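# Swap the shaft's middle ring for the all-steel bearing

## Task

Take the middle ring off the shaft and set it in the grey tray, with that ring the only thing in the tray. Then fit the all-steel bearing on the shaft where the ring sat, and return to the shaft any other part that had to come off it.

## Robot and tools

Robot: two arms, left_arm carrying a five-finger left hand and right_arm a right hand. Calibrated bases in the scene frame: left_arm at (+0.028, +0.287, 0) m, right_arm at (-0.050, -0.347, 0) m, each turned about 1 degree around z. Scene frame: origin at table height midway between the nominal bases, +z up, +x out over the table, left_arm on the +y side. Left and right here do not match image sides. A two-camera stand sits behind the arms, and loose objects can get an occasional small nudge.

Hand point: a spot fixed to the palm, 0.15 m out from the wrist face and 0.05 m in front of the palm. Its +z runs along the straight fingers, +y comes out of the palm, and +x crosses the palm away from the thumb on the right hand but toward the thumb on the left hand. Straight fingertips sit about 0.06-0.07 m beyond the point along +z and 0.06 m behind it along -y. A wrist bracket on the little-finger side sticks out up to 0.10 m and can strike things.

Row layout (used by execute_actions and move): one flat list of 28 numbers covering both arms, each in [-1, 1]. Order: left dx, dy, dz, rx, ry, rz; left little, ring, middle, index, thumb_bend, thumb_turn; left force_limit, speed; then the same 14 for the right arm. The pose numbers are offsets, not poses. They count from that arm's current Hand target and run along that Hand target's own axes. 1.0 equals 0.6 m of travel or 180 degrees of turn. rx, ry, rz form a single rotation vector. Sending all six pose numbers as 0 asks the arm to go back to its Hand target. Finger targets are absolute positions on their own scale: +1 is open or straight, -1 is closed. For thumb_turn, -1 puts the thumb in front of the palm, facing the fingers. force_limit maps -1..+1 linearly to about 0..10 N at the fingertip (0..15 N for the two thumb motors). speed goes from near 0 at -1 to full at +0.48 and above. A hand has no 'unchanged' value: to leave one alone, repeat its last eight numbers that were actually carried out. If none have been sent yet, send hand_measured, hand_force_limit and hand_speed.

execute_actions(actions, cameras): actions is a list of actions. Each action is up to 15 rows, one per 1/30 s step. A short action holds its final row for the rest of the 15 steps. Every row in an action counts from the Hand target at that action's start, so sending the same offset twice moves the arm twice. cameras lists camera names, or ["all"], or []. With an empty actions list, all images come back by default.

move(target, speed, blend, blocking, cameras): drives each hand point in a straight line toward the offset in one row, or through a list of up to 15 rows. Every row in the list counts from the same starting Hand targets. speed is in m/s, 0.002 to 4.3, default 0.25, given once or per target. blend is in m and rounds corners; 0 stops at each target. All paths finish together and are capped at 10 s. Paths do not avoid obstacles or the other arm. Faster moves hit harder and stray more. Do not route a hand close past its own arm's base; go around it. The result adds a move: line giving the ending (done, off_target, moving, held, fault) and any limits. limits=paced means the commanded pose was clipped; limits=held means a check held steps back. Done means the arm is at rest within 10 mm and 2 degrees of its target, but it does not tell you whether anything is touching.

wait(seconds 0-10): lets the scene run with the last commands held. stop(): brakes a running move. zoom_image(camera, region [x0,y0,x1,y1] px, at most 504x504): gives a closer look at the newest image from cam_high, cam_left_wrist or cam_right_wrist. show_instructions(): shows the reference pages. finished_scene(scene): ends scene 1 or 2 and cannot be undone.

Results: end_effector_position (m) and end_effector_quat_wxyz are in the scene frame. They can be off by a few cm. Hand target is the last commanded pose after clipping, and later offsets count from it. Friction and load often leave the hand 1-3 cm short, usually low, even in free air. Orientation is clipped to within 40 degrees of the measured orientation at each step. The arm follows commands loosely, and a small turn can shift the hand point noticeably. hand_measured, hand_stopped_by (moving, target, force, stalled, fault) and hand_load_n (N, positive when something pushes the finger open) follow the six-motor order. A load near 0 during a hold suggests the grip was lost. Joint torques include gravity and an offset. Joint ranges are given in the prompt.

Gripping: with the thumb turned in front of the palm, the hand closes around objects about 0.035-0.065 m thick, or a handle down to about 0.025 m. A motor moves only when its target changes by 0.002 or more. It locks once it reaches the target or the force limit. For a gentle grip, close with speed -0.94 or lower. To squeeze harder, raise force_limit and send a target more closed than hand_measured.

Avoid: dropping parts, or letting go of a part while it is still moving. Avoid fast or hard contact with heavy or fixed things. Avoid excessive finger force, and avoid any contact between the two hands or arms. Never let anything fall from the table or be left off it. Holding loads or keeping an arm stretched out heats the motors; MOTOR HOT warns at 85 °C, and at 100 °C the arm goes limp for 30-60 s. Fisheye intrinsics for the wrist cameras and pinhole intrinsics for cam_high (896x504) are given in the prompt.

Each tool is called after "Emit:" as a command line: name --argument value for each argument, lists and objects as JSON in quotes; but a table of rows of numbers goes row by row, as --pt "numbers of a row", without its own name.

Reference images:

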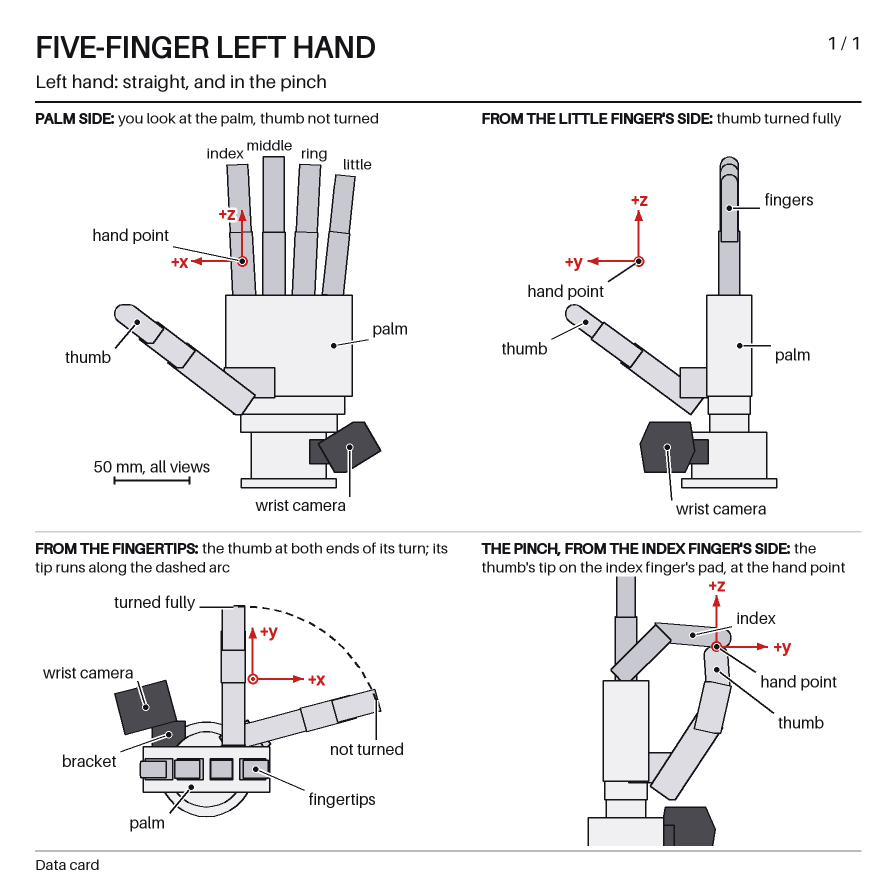

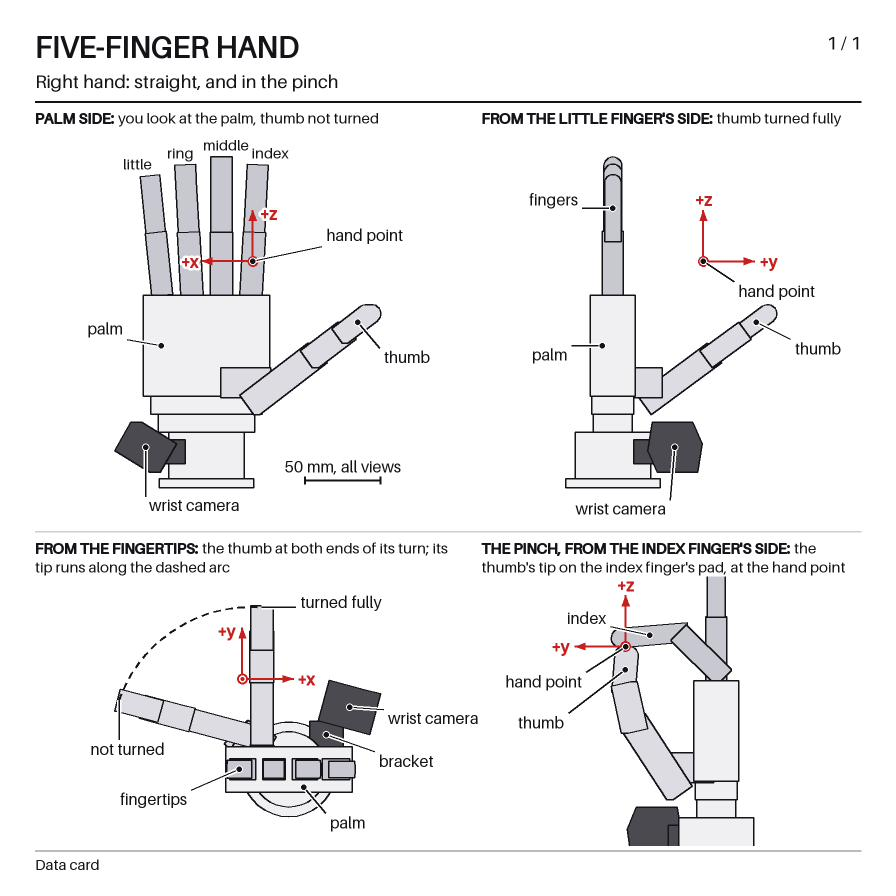

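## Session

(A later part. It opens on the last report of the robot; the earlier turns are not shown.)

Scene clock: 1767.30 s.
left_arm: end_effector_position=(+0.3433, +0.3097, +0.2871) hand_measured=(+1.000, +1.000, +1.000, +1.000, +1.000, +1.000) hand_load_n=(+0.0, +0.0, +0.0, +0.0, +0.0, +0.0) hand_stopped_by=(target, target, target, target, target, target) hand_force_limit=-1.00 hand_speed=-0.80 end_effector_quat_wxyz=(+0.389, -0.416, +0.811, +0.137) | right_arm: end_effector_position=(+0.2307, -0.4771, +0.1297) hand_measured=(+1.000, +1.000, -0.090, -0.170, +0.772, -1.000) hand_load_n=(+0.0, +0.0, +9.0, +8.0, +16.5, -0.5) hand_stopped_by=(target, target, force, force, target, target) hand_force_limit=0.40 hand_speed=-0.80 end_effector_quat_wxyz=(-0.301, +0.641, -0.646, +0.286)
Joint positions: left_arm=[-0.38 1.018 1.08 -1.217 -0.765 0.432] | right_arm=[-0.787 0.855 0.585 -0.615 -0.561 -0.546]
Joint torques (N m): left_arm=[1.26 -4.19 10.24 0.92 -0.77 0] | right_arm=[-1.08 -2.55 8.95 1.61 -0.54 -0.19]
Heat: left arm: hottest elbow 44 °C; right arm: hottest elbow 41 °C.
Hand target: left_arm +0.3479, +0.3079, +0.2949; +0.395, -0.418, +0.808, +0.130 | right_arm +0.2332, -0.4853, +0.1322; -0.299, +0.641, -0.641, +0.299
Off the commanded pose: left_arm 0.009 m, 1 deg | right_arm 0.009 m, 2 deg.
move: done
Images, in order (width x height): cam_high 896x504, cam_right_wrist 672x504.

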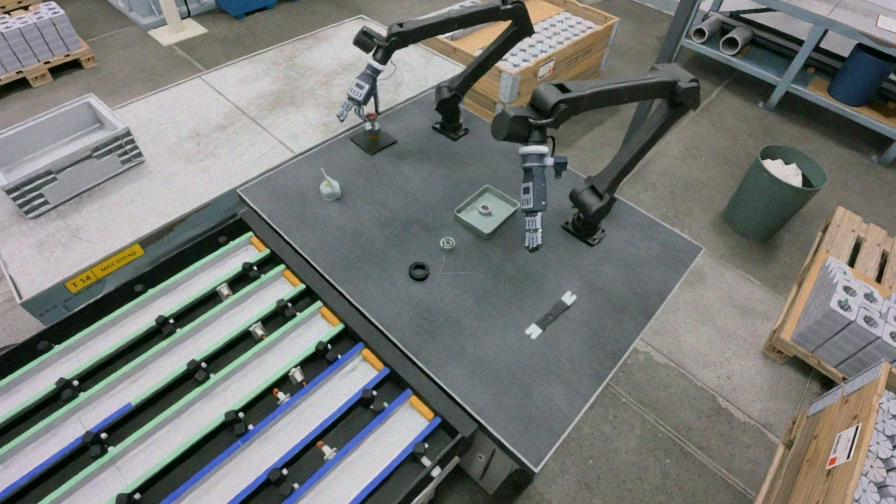

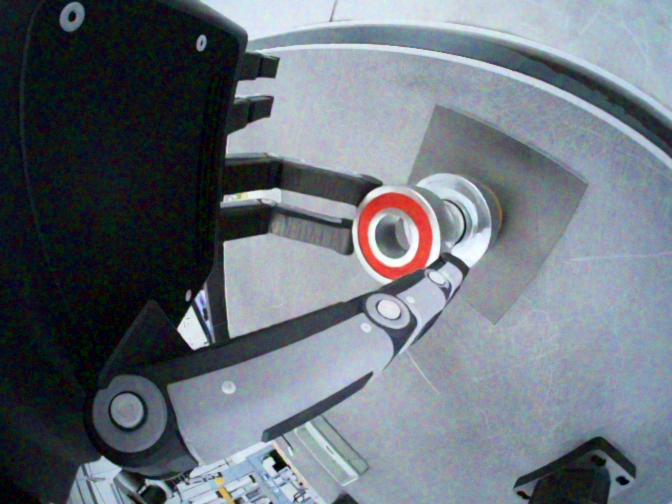

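Emit:
move --target '[0,0,0,0,0,0,1,1,1,1,1,1,-1,-0.8,0,0.0077,0.0064,0,0,0,1,1,-0.61,-0.64,0.765,-1,0.4,-0.8]' --speed 0.05 --cameras '["cam_high","cam_right_wrist"]'

Emit:
zoom_image --camera "cam_high" --region '[358, 104, 388, 134]'

Emit:
zoom_image --camera "cam_right_wrist" --region '[350, 180, 440, 270]'

Scene clock: 1802.37 s.
left_arm: end_effector_position=(+0.3433, +0.3097, +0.2871) hand_measured=(+1.000, +1.000, +1.000, +1.000, +1.000, +1.000) hand_load_n=(+0.0, +0.0, +0.0, +0.0, +0.0, +0.0) hand_stopped_by=(target, target, target, target, target, target) hand_force_limit=-1.00 hand_speed=-0.80 end_effector_quat_wxyz=(+0.389, -0.416, +0.811, +0.137) | right_arm: end_effector_position=(+0.2315, -0.4777, +0.1256) hand_measured=(+1.000, +1.000, -0.090, -0.170, +0.772, -1.000) hand_load_n=(+0.0, +0.0, +9.0, +8.0, +16.5, -0.5) hand_stopped_by=(target, target, force, force, target, target) hand_force_limit=0.40 hand_speed=-0.80 end_effector_quat_wxyz=(-0.301, +0.641, -0.645, +0.288)
Joint positions: left_arm=[-0.38 1.018 1.08 -1.217 -0.765 0.432] | right_arm=[-0.787 0.859 0.574 -0.595 -0.561 -0.546]
Joint torques (N m): left_arm=[1.26 -4.19 10.25 0.91 -0.77 0] | right_arm=[-0.97 -2.43 8.69 1.73 -0.52 -0.21]
Heat: left arm: hottest elbow 44 °C; right arm: hottest elbow 41 °C.
Hand target: left_arm +0.3479, +0.3079, +0.2949; +0.395, -0.418, +0.808, +0.130 | right_arm +0.2332, -0.4853, +0.1262; -0.299, +0.641, -0.640, +0.299
Off the commanded pose: left_arm 0.009 m, 1 deg | right_arm 0.008 m, 1 deg.
move: done
Images, in order (width x height): cam_high 896x504, cam_right_wrist 672x504.

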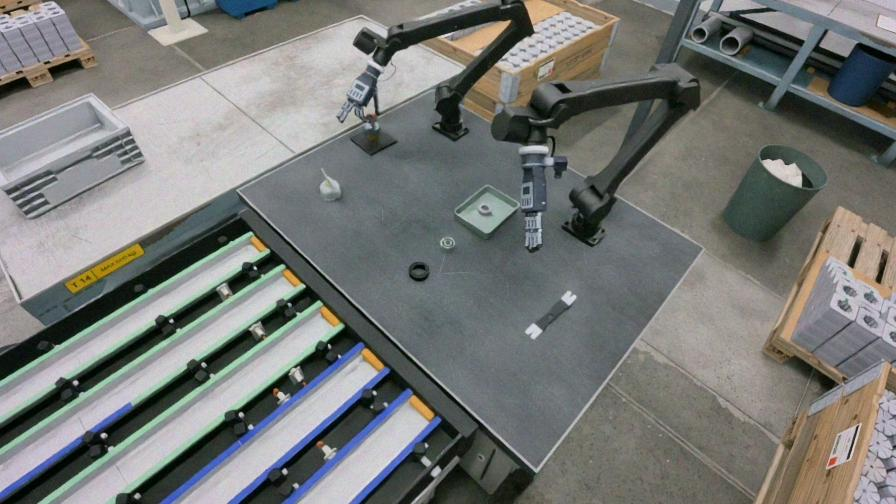

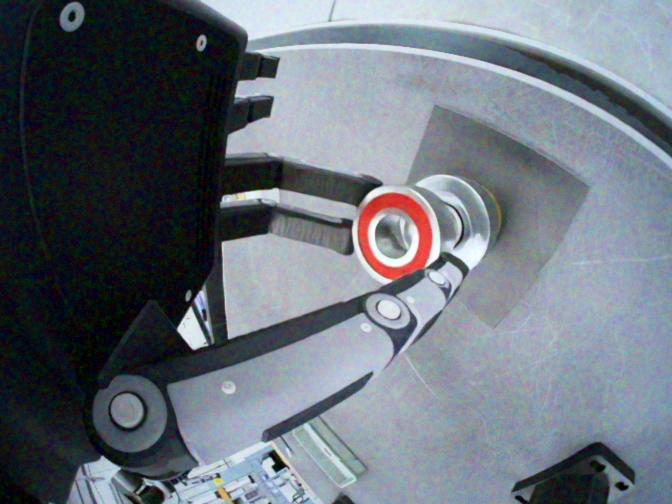

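Scaled by 16.800 from the camera's 896x504 image, which has a finer 1280x720 frame.

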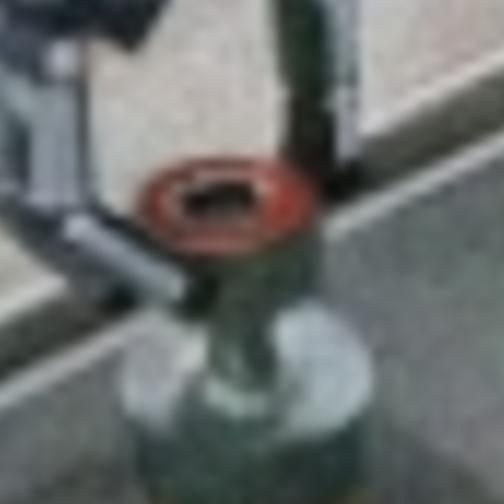

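Scaled by 5.600 from the camera's 672x504 image, which has a finer 960x720 frame.

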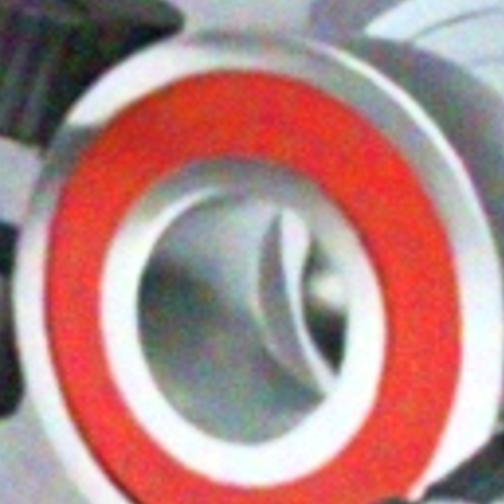

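Emit:
move --target '[0,0,0,0,0,0,1,1,1,1,1,1,-1,-0.8,-0.0013,0.0111,0.0076,0,0,0,1,1,-0.61,-0.64,0.765,-1,0.4,-0.8]' --speed 0.04 --cameras '["cam_high","cam_right_wrist"]'

Emit:
zoom_image --camera "cam_right_wrist" --region '[350, 180, 440, 270]'

Scene clock: 1836.10 s.
left_arm: end_effector_position=(+0.3433, +0.3097, +0.2871) hand_measured=(+1.000, +1.000, +1.000, +1.000, +1.000, +1.000) hand_load_n=(+0.0, +0.0, +0.0, +0.0, +0.0, +0.0) hand_stopped_by=(target, target, target, target, target, target) hand_force_limit=-1.00 hand_speed=-0.80 end_effector_quat_wxyz=(+0.389, -0.416, +0.811, +0.137) | right_arm: end_effector_position=(+0.2333, -0.4790, +0.1252) hand_measured=(+1.000, +1.000, -0.090, -0.170, +0.772, -1.000) hand_load_n=(+0.0, -0.5, +8.0, +7.0, +17.0, +0.0) hand_stopped_by=(target, target, force, force, target, target) hand_force_limit=0.40 hand_speed=-0.80 end_effector_quat_wxyz=(-0.303, +0.641, -0.641, +0.294)
Joint positions: left_arm=[-0.38 1.018 1.08 -1.217 -0.765 0.432] | right_arm=[-0.788 0.859 0.569 -0.576 -0.565 -0.546]
Joint torques (N m): left_arm=[1.26 -4.19 10.24 0.92 -0.77 0] | right_arm=[-0.91 -1.9 7.73 1.88 -0.37 -0.2]
Heat: left arm: hottest elbow 44 °C; right arm: hottest elbow 41 °C.
Hand target: left_arm +0.3479, +0.3079, +0.2949; +0.395, -0.418, +0.808, +0.130 | right_arm +0.2323, -0.4846, +0.1182; -0.299, +0.641, -0.640, +0.299
Off the commanded pose: left_arm 0.009 m, 1 deg | right_arm 0.009 m, 1 deg.
move: done
Images, in order (width x height): cam_high 896x504, cam_right_wrist 672x504.

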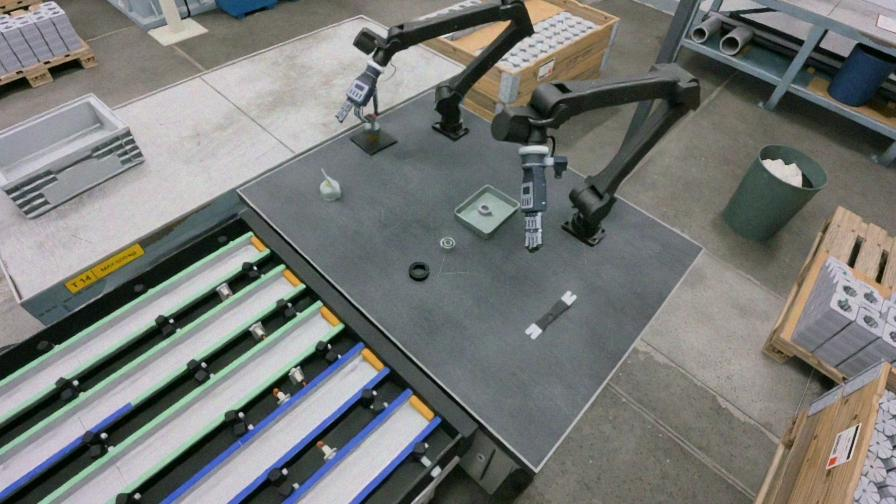

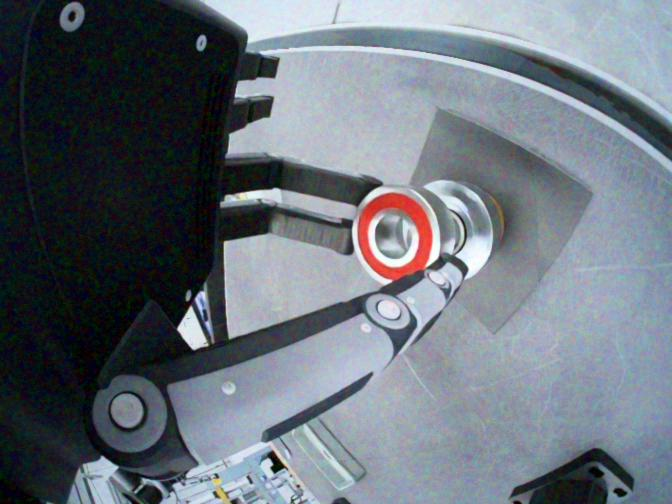

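Scaled by 5.600 from the camera's 672x504 image, which has a finer 960x720 frame.

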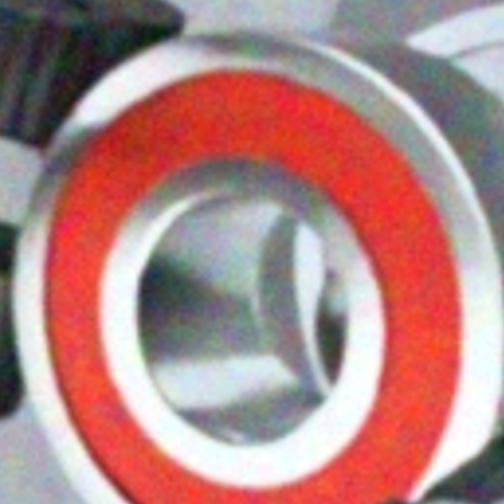

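Emit:
zoom_image --camera "cam_right_wrist" --region '[370, 205, 420, 265]'

Emit:
zoom_image --camera "cam_high" --region '[358, 104, 388, 134]'

Scaled by 8.400 from the camera's 672x504 image, which has a finer 960x720 frame.

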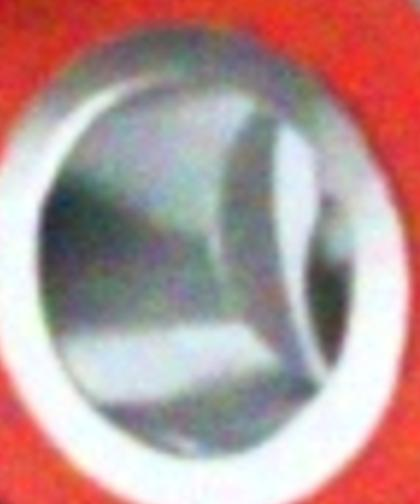

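Scaled by 16.800 from the camera's 896x504 image, which has a finer 1280x720 frame.

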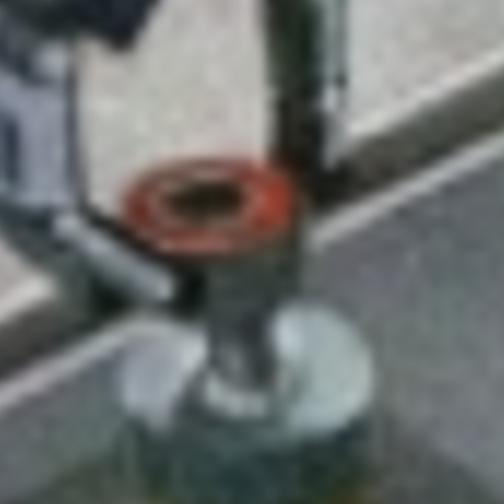

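Emit:
move --pt "0 0 0 0 0 0 1 1 1 1 1 1 -1 -0.8 -0.0077 -0.0428 -0.0366 0 0 0 1 1 -0.61 -0.64 0.765 -1 0.4 -0.8" --pt "0 0 0 0 0 0 1 1 1 1 1 1 -1 -0.8 0.0048 -0.0424 -0.0371 0 0 0 1 1 -0.61 -0.64 0.765 -1 0.4 -0.8" --pt "0 0 0 0 0 0 1 1 1 1 1 1 -1 -0.8 0.0048 -0.0143 -0.0135 0 0 0 1 1 -0.61 -0.64 0.765 -1 0.4 -0.8" --speed 0.08 --cameras '["cam_high","cam_right_wrist"]'

Emit:
zoom_image --camera "cam_right_wrist" --region '[350, 180, 440, 270]'

Emit:
zoom_image --camera "cam_high" --region '[358, 104, 388, 134]'

Scene clock: 1917.30 s.
left_arm: end_effector_position=(+0.3433, +0.3097, +0.2871) hand_measured=(+1.000, +1.000, +1.000, +1.000, +1.000, +1.000) hand_load_n=(+0.0, +0.0, +0.0, +0.0, +0.0, +0.0) hand_stopped_by=(target, target, target, target, target, target) hand_force_limit=-1.00 hand_speed=-0.80 end_effector_quat_wxyz=(+0.389, -0.416, +0.811, +0.137) | right_arm: end_effector_position=(+0.2261, -0.4748, +0.1248) hand_measured=(+1.000, +1.000, -0.090, -0.170, +0.772, -1.000) hand_load_n=(+0.0, -0.5, +8.5, +7.5, +17.0, +0.5) hand_stopped_by=(target, target, force, force, target, target) hand_force_limit=0.40 hand_speed=-0.80 end_effector_quat_wxyz=(-0.304, +0.639, -0.647, +0.283)
Joint positions: left_arm=[-0.38 1.018 1.08 -1.217 -0.765 0.432] | right_arm=[-0.798 0.848 0.569 -0.615 -0.573 -0.552]
Joint torques (N m): left_arm=[1.2 -4.25 10.24 0.92 -0.77 0] | right_arm=[-1.08 -1.44 9.8 1.54 -0.34 -0.24]
Heat: left arm: hottest elbow 45 °C; right arm: hottest elbow 40 °C.
Hand target: left_arm +0.3479, +0.3079, +0.2949; +0.395, -0.418, +0.808, +0.130 | right_arm +0.2316, -0.4873, +0.1297; -0.299, +0.641, -0.641, +0.298
Off the commanded pose: left_arm 0.009 m, 1 deg | right_arm 0.015 m, 2 deg.
move: off_target (right_arm)
Images, in order (width x height): cam_high 896x504, cam_right_wrist 672x504.

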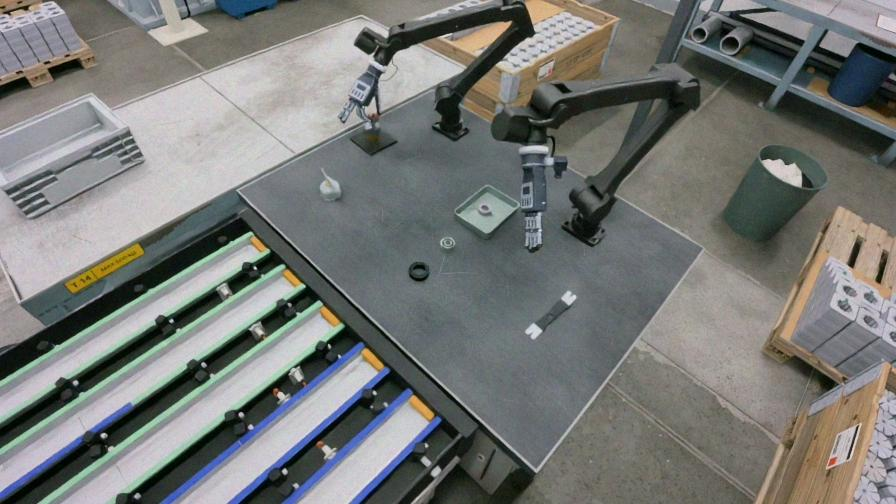

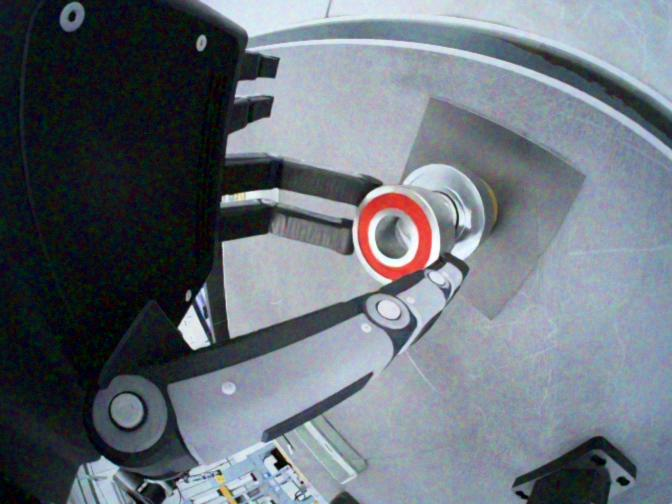

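Scaled by 5.600 from the camera's 672x504 image, which has a finer 960x720 frame.

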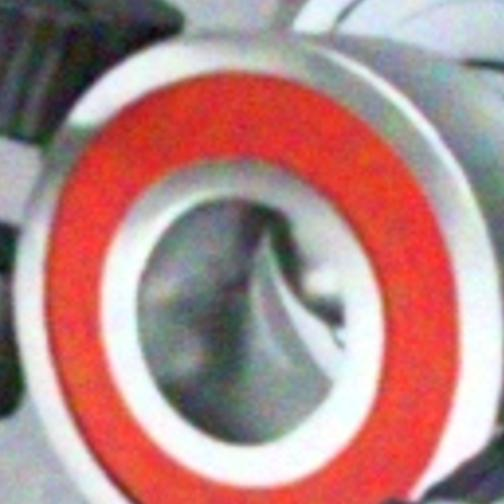

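Scaled by 16.800 from the camera's 896x504 image, which has a finer 1280x720 frame.

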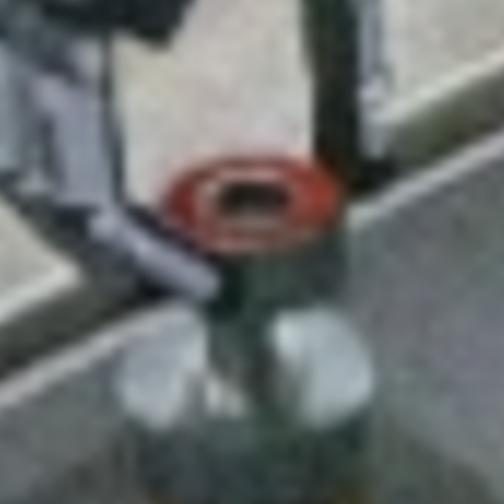

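Emit:
move --pt "0 0 0 0 0 0 1 1 1 1 1 1 -1 -0.8 -0.0788 -0.0642 -0.0539 0 0 0 1 1 -0.61 -0.64 0.765 -1 0.4 -0.8" --pt "0 0 0 0 0 0 1 1 1 1 1 1 -1 -0.8 -0.0027 -0.0622 -0.0511 0 0 0 1 1 -0.61 -0.64 0.765 -1 0.4 -0.8" --pt "0 0 0 0 0 0 1 1 1 1 1 1 -1 -0.8 -0.0028 -0.0292 -0.023 0 0 0 1 1 -0.61 -0.64 0.765 -1 0.4 -0.8" --pt "0 0 0 0 0 0 1 1 1 1 1 1 -1 -0.8 0 -0.0057 -0.0044 0 0 0 1 1 -0.61 -0.64 0.765 -1 0.4 -0.8" --speed 0.12 --cameras '["cam_high","cam_right_wrist"]'

Emit:
zoom_image --camera "cam_right_wrist" --region '[350, 180, 440, 270]'

Emit:
zoom_image --camera "cam_high" --region '[358, 104, 388, 134]'

Scene clock: 1942.07 s.
left_arm: end_effector_position=(+0.3433, +0.3097, +0.2871) hand_measured=(+1.000, +1.000, +1.000, +1.000, +1.000, +1.000) hand_load_n=(+0.0, +0.0, +0.0, +0.0, +0.0, +0.0) hand_stopped_by=(target, target, target, target, target, target) hand_force_limit=-1.00 hand_speed=-0.80 end_effector_quat_wxyz=(+0.389, -0.416, +0.811, +0.137) | right_arm: end_effector_position=(+0.2295, -0.4791, +0.1319) hand_measured=(+1.000, +1.000, -0.090, -0.170, +0.772, -1.000) hand_load_n=(+0.0, +0.0, +9.0, +7.5, +16.5, -0.5) hand_stopped_by=(target, target, force, force, target, target) hand_force_limit=0.40 hand_speed=-0.80 end_effector_quat_wxyz=(-0.301, +0.641, -0.646, +0.286)
Joint positions: left_arm=[-0.38 1.018 1.08 -1.217 -0.765 0.432] | right_arm=[-0.797 0.855 0.592 -0.625 -0.567 -0.555]
Joint torques (N m): left_arm=[1.26 -4.19 10.25 0.91 -0.77 0] | right_arm=[-1.08 -2.43 8.94 1.66 -0.54 -0.21]
Heat: left arm: hottest elbow 45 °C; right arm: hottest elbow 41 °C.
Hand target: left_arm +0.3479, +0.3079, +0.2949; +0.395, -0.418, +0.808, +0.130 | right_arm +0.2318, -0.4874, +0.1342; -0.299, +0.641, -0.640, +0.299
Off the commanded pose: left_arm 0.009 m, 1 deg | right_arm 0.009 m, 2 deg.
move: done
Images, in order (width x height): cam_high 896x504, cam_right_wrist 672x504.

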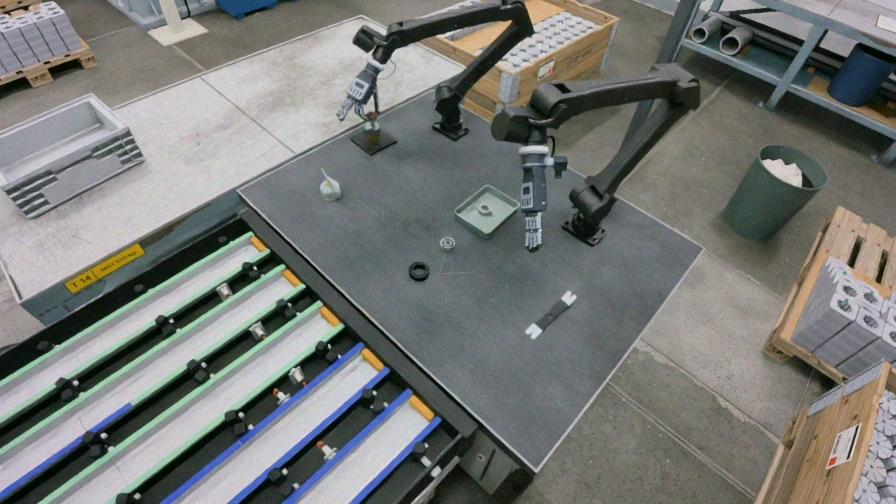

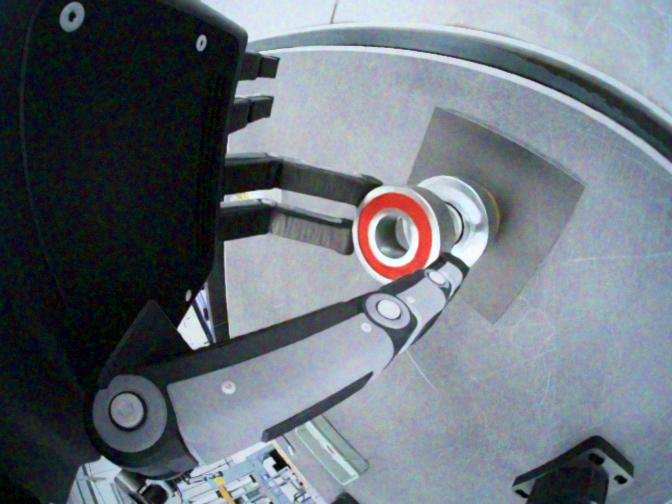

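Scaled by 5.600 from the camera's 672x504 image, which has a finer 960x720 frame.

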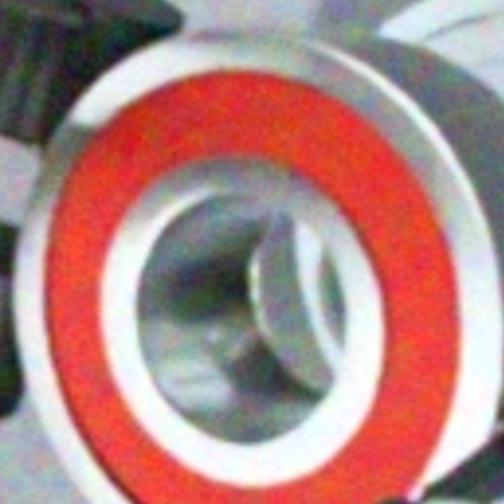

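Scaled by 16.800 from the camera's 896x504 image, which has a finer 1280x720 frame.

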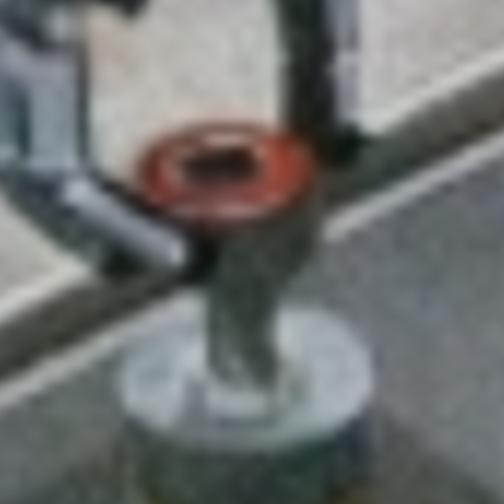

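Emit:
move --pt "0 0 0 0 0 0 1 1 1 1 1 1 -1 -0.8 -0.079 -0.0585 -0.0491 0 0 0 1 1 -0.61 -0.64 0.765 -1 0.4 -0.8" --pt "0 0 0 0 0 0 1 1 1 1 1 1 -1 -0.8 -0.0075 -0.0542 -0.044 0 0 0 1 1 -0.61 -0.64 0.765 -1 0.4 -0.8" --pt "0 0 0 0 0 0 1 1 1 1 1 1 -1 -0.8 -0.0077 -0.0212 -0.0158 0 0 0 1 1 -0.61 -0.64 0.765 -1 0.4 -0.8" --pt "0 0 0 0 0 0 1 1 1 1 1 1 -1 -0.8 -0.0047 0.0021 0.0027 0 0 0 1 1 -0.61 -0.64 0.765 -1 0.4 -0.8" --pt "0 0 0 0 0 0 1 1 1 1 1 1 -1 -0.8 -0.0047 0.0098 0.0091 0 0 0 1 1 -0.61 -0.64 0.765 -1 0.4 -0.8" --speed 0.12 --cameras '["cam_high","cam_right_wrist"]'

Emit:
zoom_image --camera "cam_right_wrist" --region '[350, 180, 440, 270]'

Emit:
zoom_image --camera "cam_high" --region '[358, 104, 388, 134]'

Scene clock: 2080.77 s.
left_arm: end_effector_position=(+0.3433, +0.3097, +0.2871) hand_measured=(+1.000, +1.000, +1.000, +1.000, +1.000, +1.000) hand_load_n=(+0.0, +0.0, +0.0, +0.0, +0.0, +0.0) hand_stopped_by=(target, target, target, target, target, target) hand_force_limit=-1.00 hand_speed=-0.80 end_effector_quat_wxyz=(+0.389, -0.416, +0.811, +0.137) | right_arm: end_effector_position=(+0.2304, -0.4768, +0.1253) hand_measured=(+1.000, +1.000, -0.090, -0.170, +0.772, -1.000) hand_load_n=(+0.0, -0.5, +9.0, +7.5, +16.5, +0.0) hand_stopped_by=(target, target, force, force, target, target) hand_force_limit=0.40 hand_speed=-0.80 end_effector_quat_wxyz=(-0.301, +0.641, -0.645, +0.288)
Joint positions: left_arm=[-0.38 1.018 1.08 -1.217 -0.765 0.432] | right_arm=[-0.788 0.855 0.572 -0.598 -0.561 -0.547]
Joint torques (N m): left_arm=[1.32 -4.19 10.25 0.92 -0.77 0] | right_arm=[-1.14 -2.14 8.73 1.62 -0.52 -0.21]
Heat: left arm: hottest elbow 45 °C; right arm: hottest elbow 42 °C.
Hand target: left_arm +0.3479, +0.3079, +0.2949; +0.395, -0.418, +0.808, +0.130 | right_arm +0.2322, -0.4845, +0.1261; -0.299, +0.641, -0.641, +0.299
Off the commanded pose: left_arm 0.009 m, 1 deg | right_arm 0.008 m, 1 deg.
move: done
Images, in order (width x height): cam_high 896x504, cam_right_wrist 672x504.

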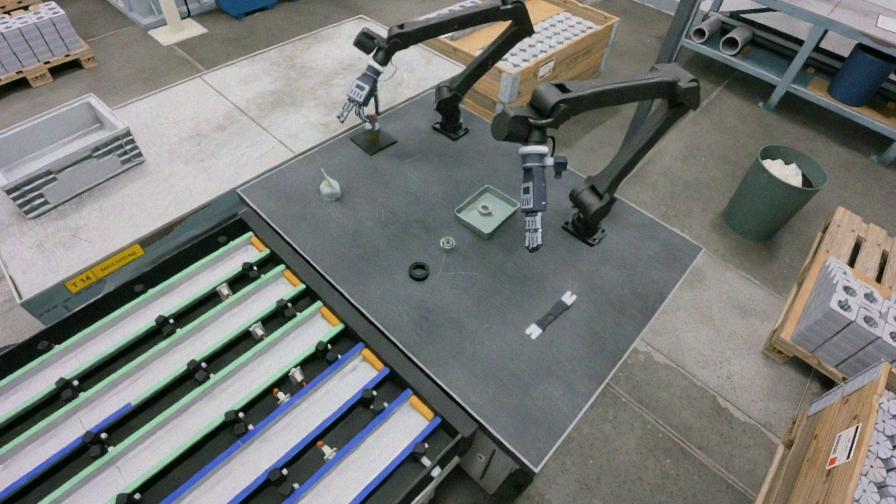

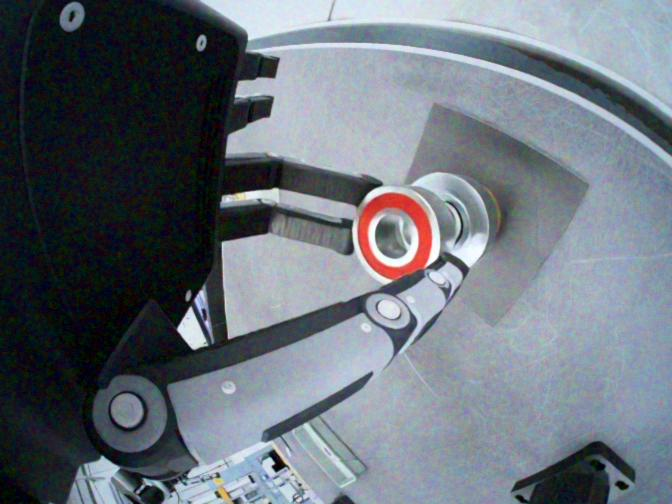

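Scaled by 5.600 from the camera's 672x504 image, which has a finer 960x720 frame.

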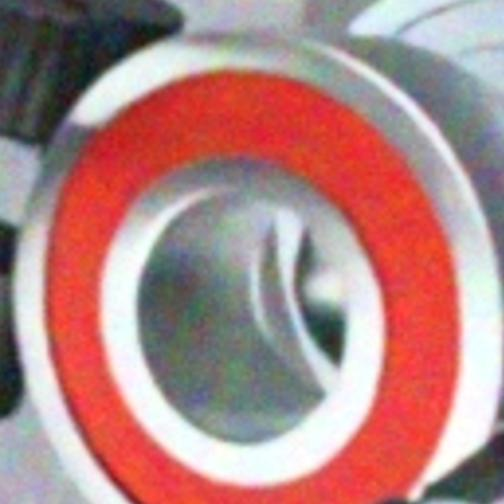

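Scaled by 16.800 from the camera's 896x504 image, which has a finer 1280x720 frame.

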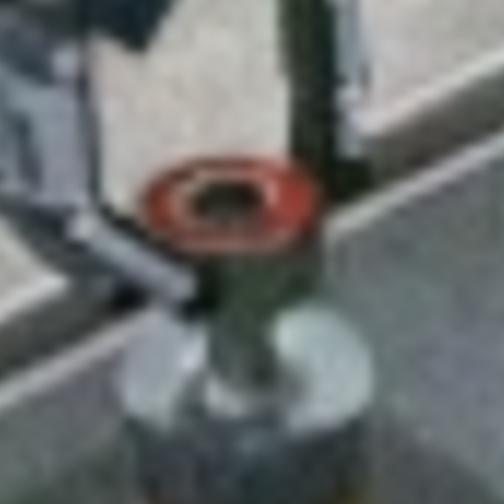

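Emit:
move --target '[0,0,0,0,0,0,1,1,1,1,1,1,-1,-0.8,-0.0013,0.0075,0.0041,0,0,0,1,1,-0.61,-0.64,0.765,-1,0.4,-0.8]' --speed 0.04 --cameras '["cam_high","cam_right_wrist"]'

Emit:
zoom_image --camera "cam_right_wrist" --region '[350, 180, 440, 270]'

Scene clock: 2092.40 s.
left_arm: end_effector_position=(+0.3433, +0.3097, +0.2871) hand_measured=(+1.000, +1.000, +1.000, +1.000, +1.000, +1.000) hand_load_n=(+0.0, +0.0, +0.0, +0.0, +0.0, +0.0) hand_stopped_by=(target, target, target, target, target, target) hand_force_limit=-1.00 hand_speed=-0.80 end_effector_quat_wxyz=(+0.389, -0.416, +0.811, +0.137) | right_arm: end_effector_position=(+0.2314, -0.4776, +0.1250) hand_measured=(+1.000, +1.000, -0.090, -0.170, +0.772, -1.000) hand_load_n=(+0.0, +0.0, +8.5, +7.0, +17.0, +0.0) hand_stopped_by=(target, target, force, force, target, target) hand_force_limit=0.40 hand_speed=-0.80 end_effector_quat_wxyz=(-0.303, +0.640, -0.643, +0.291)
Joint positions: left_arm=[-0.38 1.018 1.08 -1.217 -0.765 0.432] | right_arm=[-0.789 0.855 0.569 -0.587 -0.564 -0.547]
Joint torques (N m): left_arm=[1.26 -4.19 10.25 0.91 -0.77 0] | right_arm=[-0.97 -2.14 8.06 1.76 -0.43 -0.21]
Heat: left arm: hottest elbow 45 °C; right arm: hottest elbow 43 °C.
Hand target: left_arm +0.3479, +0.3079, +0.2949; +0.395, -0.418, +0.808, +0.130 | right_arm +0.2312, -0.4837, +0.1211; -0.299, +0.641, -0.641, +0.299
Off the commanded pose: left_arm 0.009 m, 1 deg | right_arm 0.007 m, 1 deg.
move: done
Images, in order (width x height): cam_high 896x504, cam_right_wrist 672x504.

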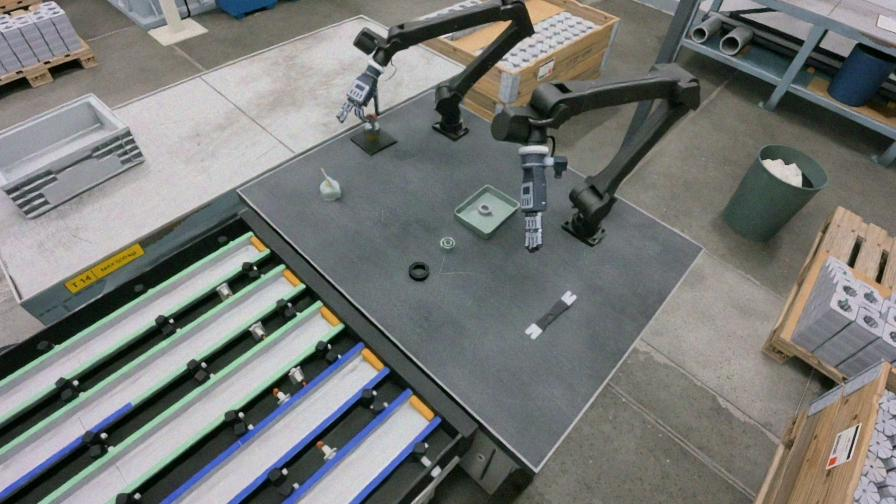

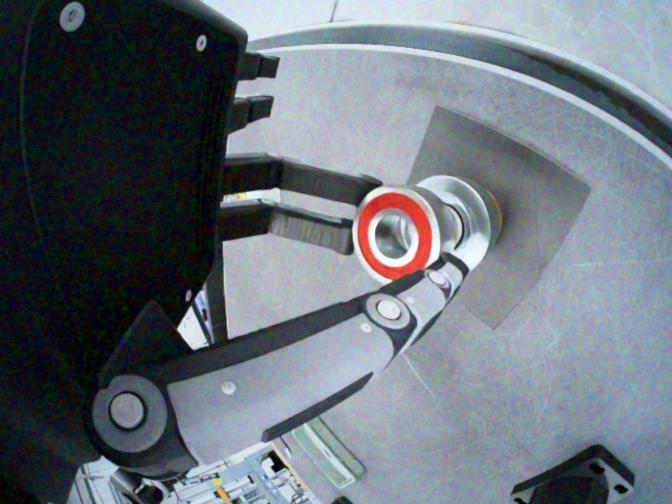

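Scaled by 5.600 from the camera's 672x504 image, which has a finer 960x720 frame.

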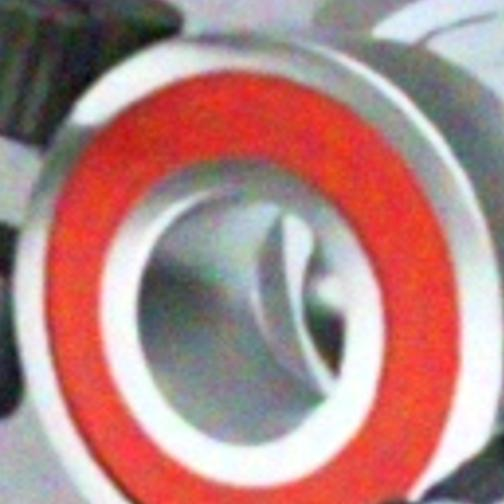

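Emit:
zoom_image --camera "cam_right_wrist" --region '[380, 205, 420, 260]'

Emit:
zoom_image --camera "cam_high" --region '[358, 104, 388, 134]'

Scaled by 9.164 from the camera's 672x504 image, which has a finer 960x720 frame.

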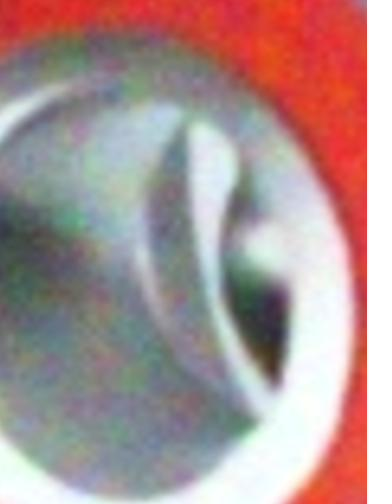

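Scaled by 16.800 from the camera's 896x504 image, which has a finer 1280x720 frame.

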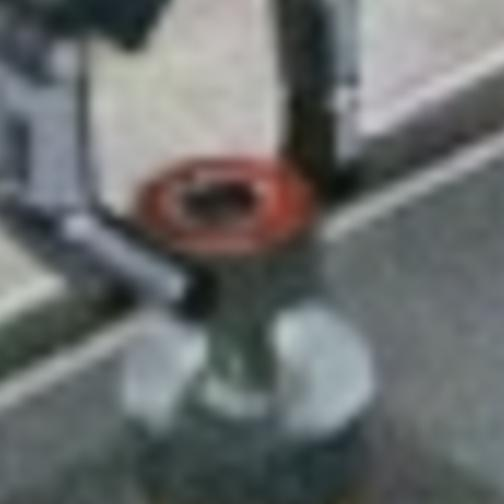

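Emit:
move --target '[0,0,0,0,0,0,1,1,1,1,1,1,-1,-0.8,-0.0117,0.0024,-0.0018,0,0,0,1,1,-0.61,-0.64,0.765,-1,0.4,-0.8]' --speed 0.04

Scene clock: 2331.60 s.
left_arm: end_effector_position=(+0.3433, +0.3097, +0.2871) hand_measured=(+1.000, +1.000, +1.000, +1.000, +1.000, +1.000) hand_load_n=(+0.0, +0.0, +0.0, +0.0, +0.0, +0.0) hand_stopped_by=(target, target, target, target, target, target) hand_force_limit=-1.00 hand_speed=-0.80 end_effector_quat_wxyz=(+0.389, -0.416, +0.811, +0.137) | right_arm: end_effector_position=(+0.2307, -0.4779, +0.1250) hand_measured=(+1.000, +1.000, -0.090, -0.170, +0.772, -1.000) hand_load_n=(+0.0, +0.0, +9.0, +7.5, +16.5, -1.0) hand_stopped_by=(target, target, force, force, target, target) hand_force_limit=0.40 hand_speed=-0.80 end_effector_quat_wxyz=(-0.301, +0.640, -0.641, +0.297)
Joint positions: left_arm=[-0.38 1.018 1.08 -1.217 -0.765 0.432] | right_arm=[-0.789 0.843 0.56 -0.577 -0.56 -0.547]
Joint torques (N m): left_arm=[1.26 -4.25 10.24 0.92 -0.77 0] | right_arm=[0.15 -3.08 7.73 1.29 -0.2 -0.04]
Heat: left arm: hottest elbow 45 °C; right arm: hottest elbow 39 °C.
Hand target: left_arm +0.3479, +0.3079, +0.2949; +0.395, -0.418, +0.808, +0.130 | right_arm +0.2294, -0.4768, +0.1207; -0.299, +0.641, -0.641, +0.299
Off the commanded pose: left_arm 0.009 m, 1 deg | right_arm 0.005 m, 0 deg.
move: done

Emit:
move --target '[0,0,0,0,0,0,1,1,1,1,1,1,-1,-0.8,-0.0083,0.001,-0.0006,0,0,0,1,1,-0.61,-0.64,0.765,-1,0.4,-0.8]' --speed 0.04 --cameras '["cam_high","cam_right_wrist"]'

Emit:
zoom_image --camera "cam_right_wrist" --region '[350, 180, 440, 270]'

Emit:
zoom_image --camera "cam_high" --region '[358, 104, 388, 134]'

Scene clock: 2345.33 s.
left_arm: end_effector_position=(+0.3433, +0.3097, +0.2871) hand_measured=(+1.000, +1.000, +1.000, +1.000, +1.000, +1.000) hand_load_n=(+0.0, +0.0, +0.5, +0.0, +0.0, +0.0) hand_stopped_by=(target, target, target, target, target, target) hand_force_limit=-1.00 hand_speed=-0.80 end_effector_quat_wxyz=(+0.389, -0.416, +0.811, +0.137) | right_arm: end_effector_position=(+0.2280, -0.4768, +0.1222) hand_measured=(+1.000, +1.000, -0.090, -0.170, +0.772, -1.000) hand_load_n=(+0.0, +0.0, +9.5, +8.0, +16.0, -1.0) hand_stopped_by=(target, target, force, force, target, target) hand_force_limit=0.40 hand_speed=-0.80 end_effector_quat_wxyz=(-0.296, +0.641, -0.642, +0.300)
Joint positions: left_arm=[-0.38 1.018 1.08 -1.217 -0.765 0.432] | right_arm=[-0.786 0.83 0.548 -0.573 -0.549 -0.547]
Joint torques (N m): left_arm=[1.26 -4.13 10.24 0.92 -0.77 0] | right_arm=[0.97 -3.02 8.03 1.11 -0.3 0.1]
Heat: left arm: hottest elbow 45 °C; right arm: hottest elbow 40 °C.
Hand target: left_arm +0.3479, +0.3079, +0.2949; +0.395, -0.418, +0.808, +0.130 | right_arm +0.2288, -0.4718, +0.1205; -0.299, +0.641, -0.640, +0.299
Off the commanded pose: left_arm 0.009 m, 1 deg | right_arm 0.005 m, 0 deg.
move: done
Images, in order (width x height): cam_high 896x504, cam_right_wrist 672x504.

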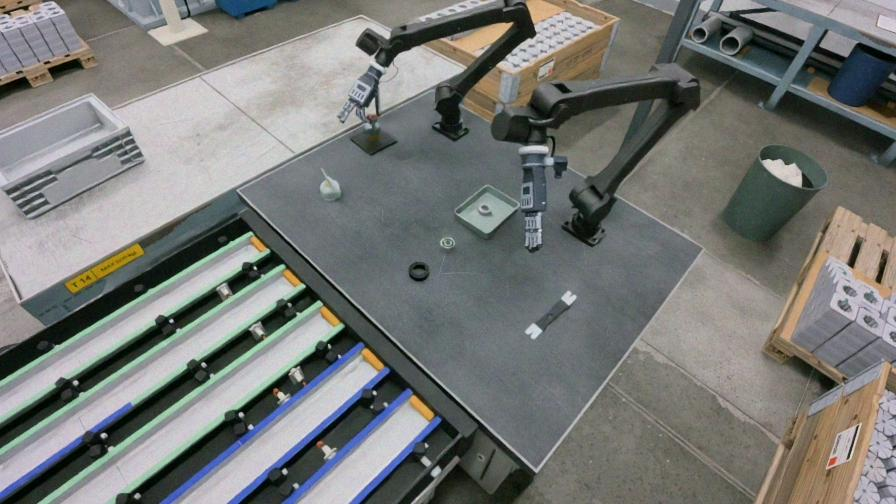

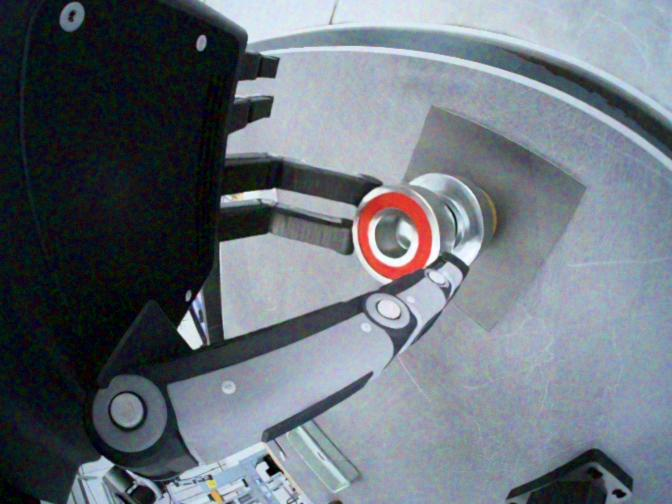

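Scaled by 5.600 from the camera's 672x504 image, which has a finer 960x720 frame.

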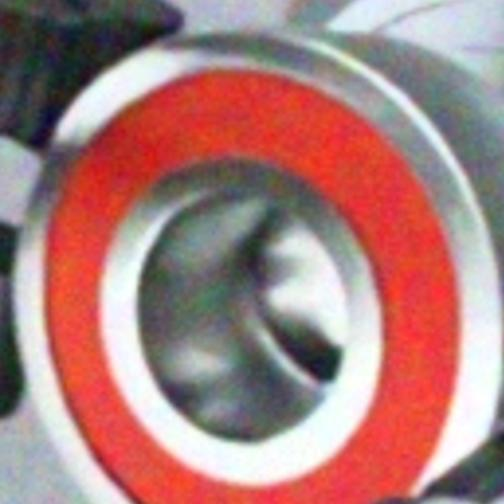

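Scaled by 16.800 from the camera's 896x504 image, which has a finer 1280x720 frame.

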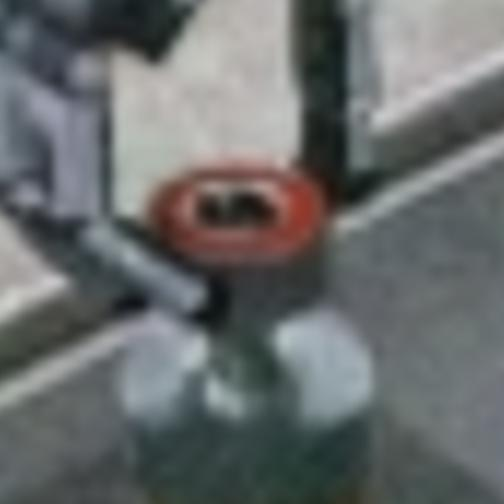

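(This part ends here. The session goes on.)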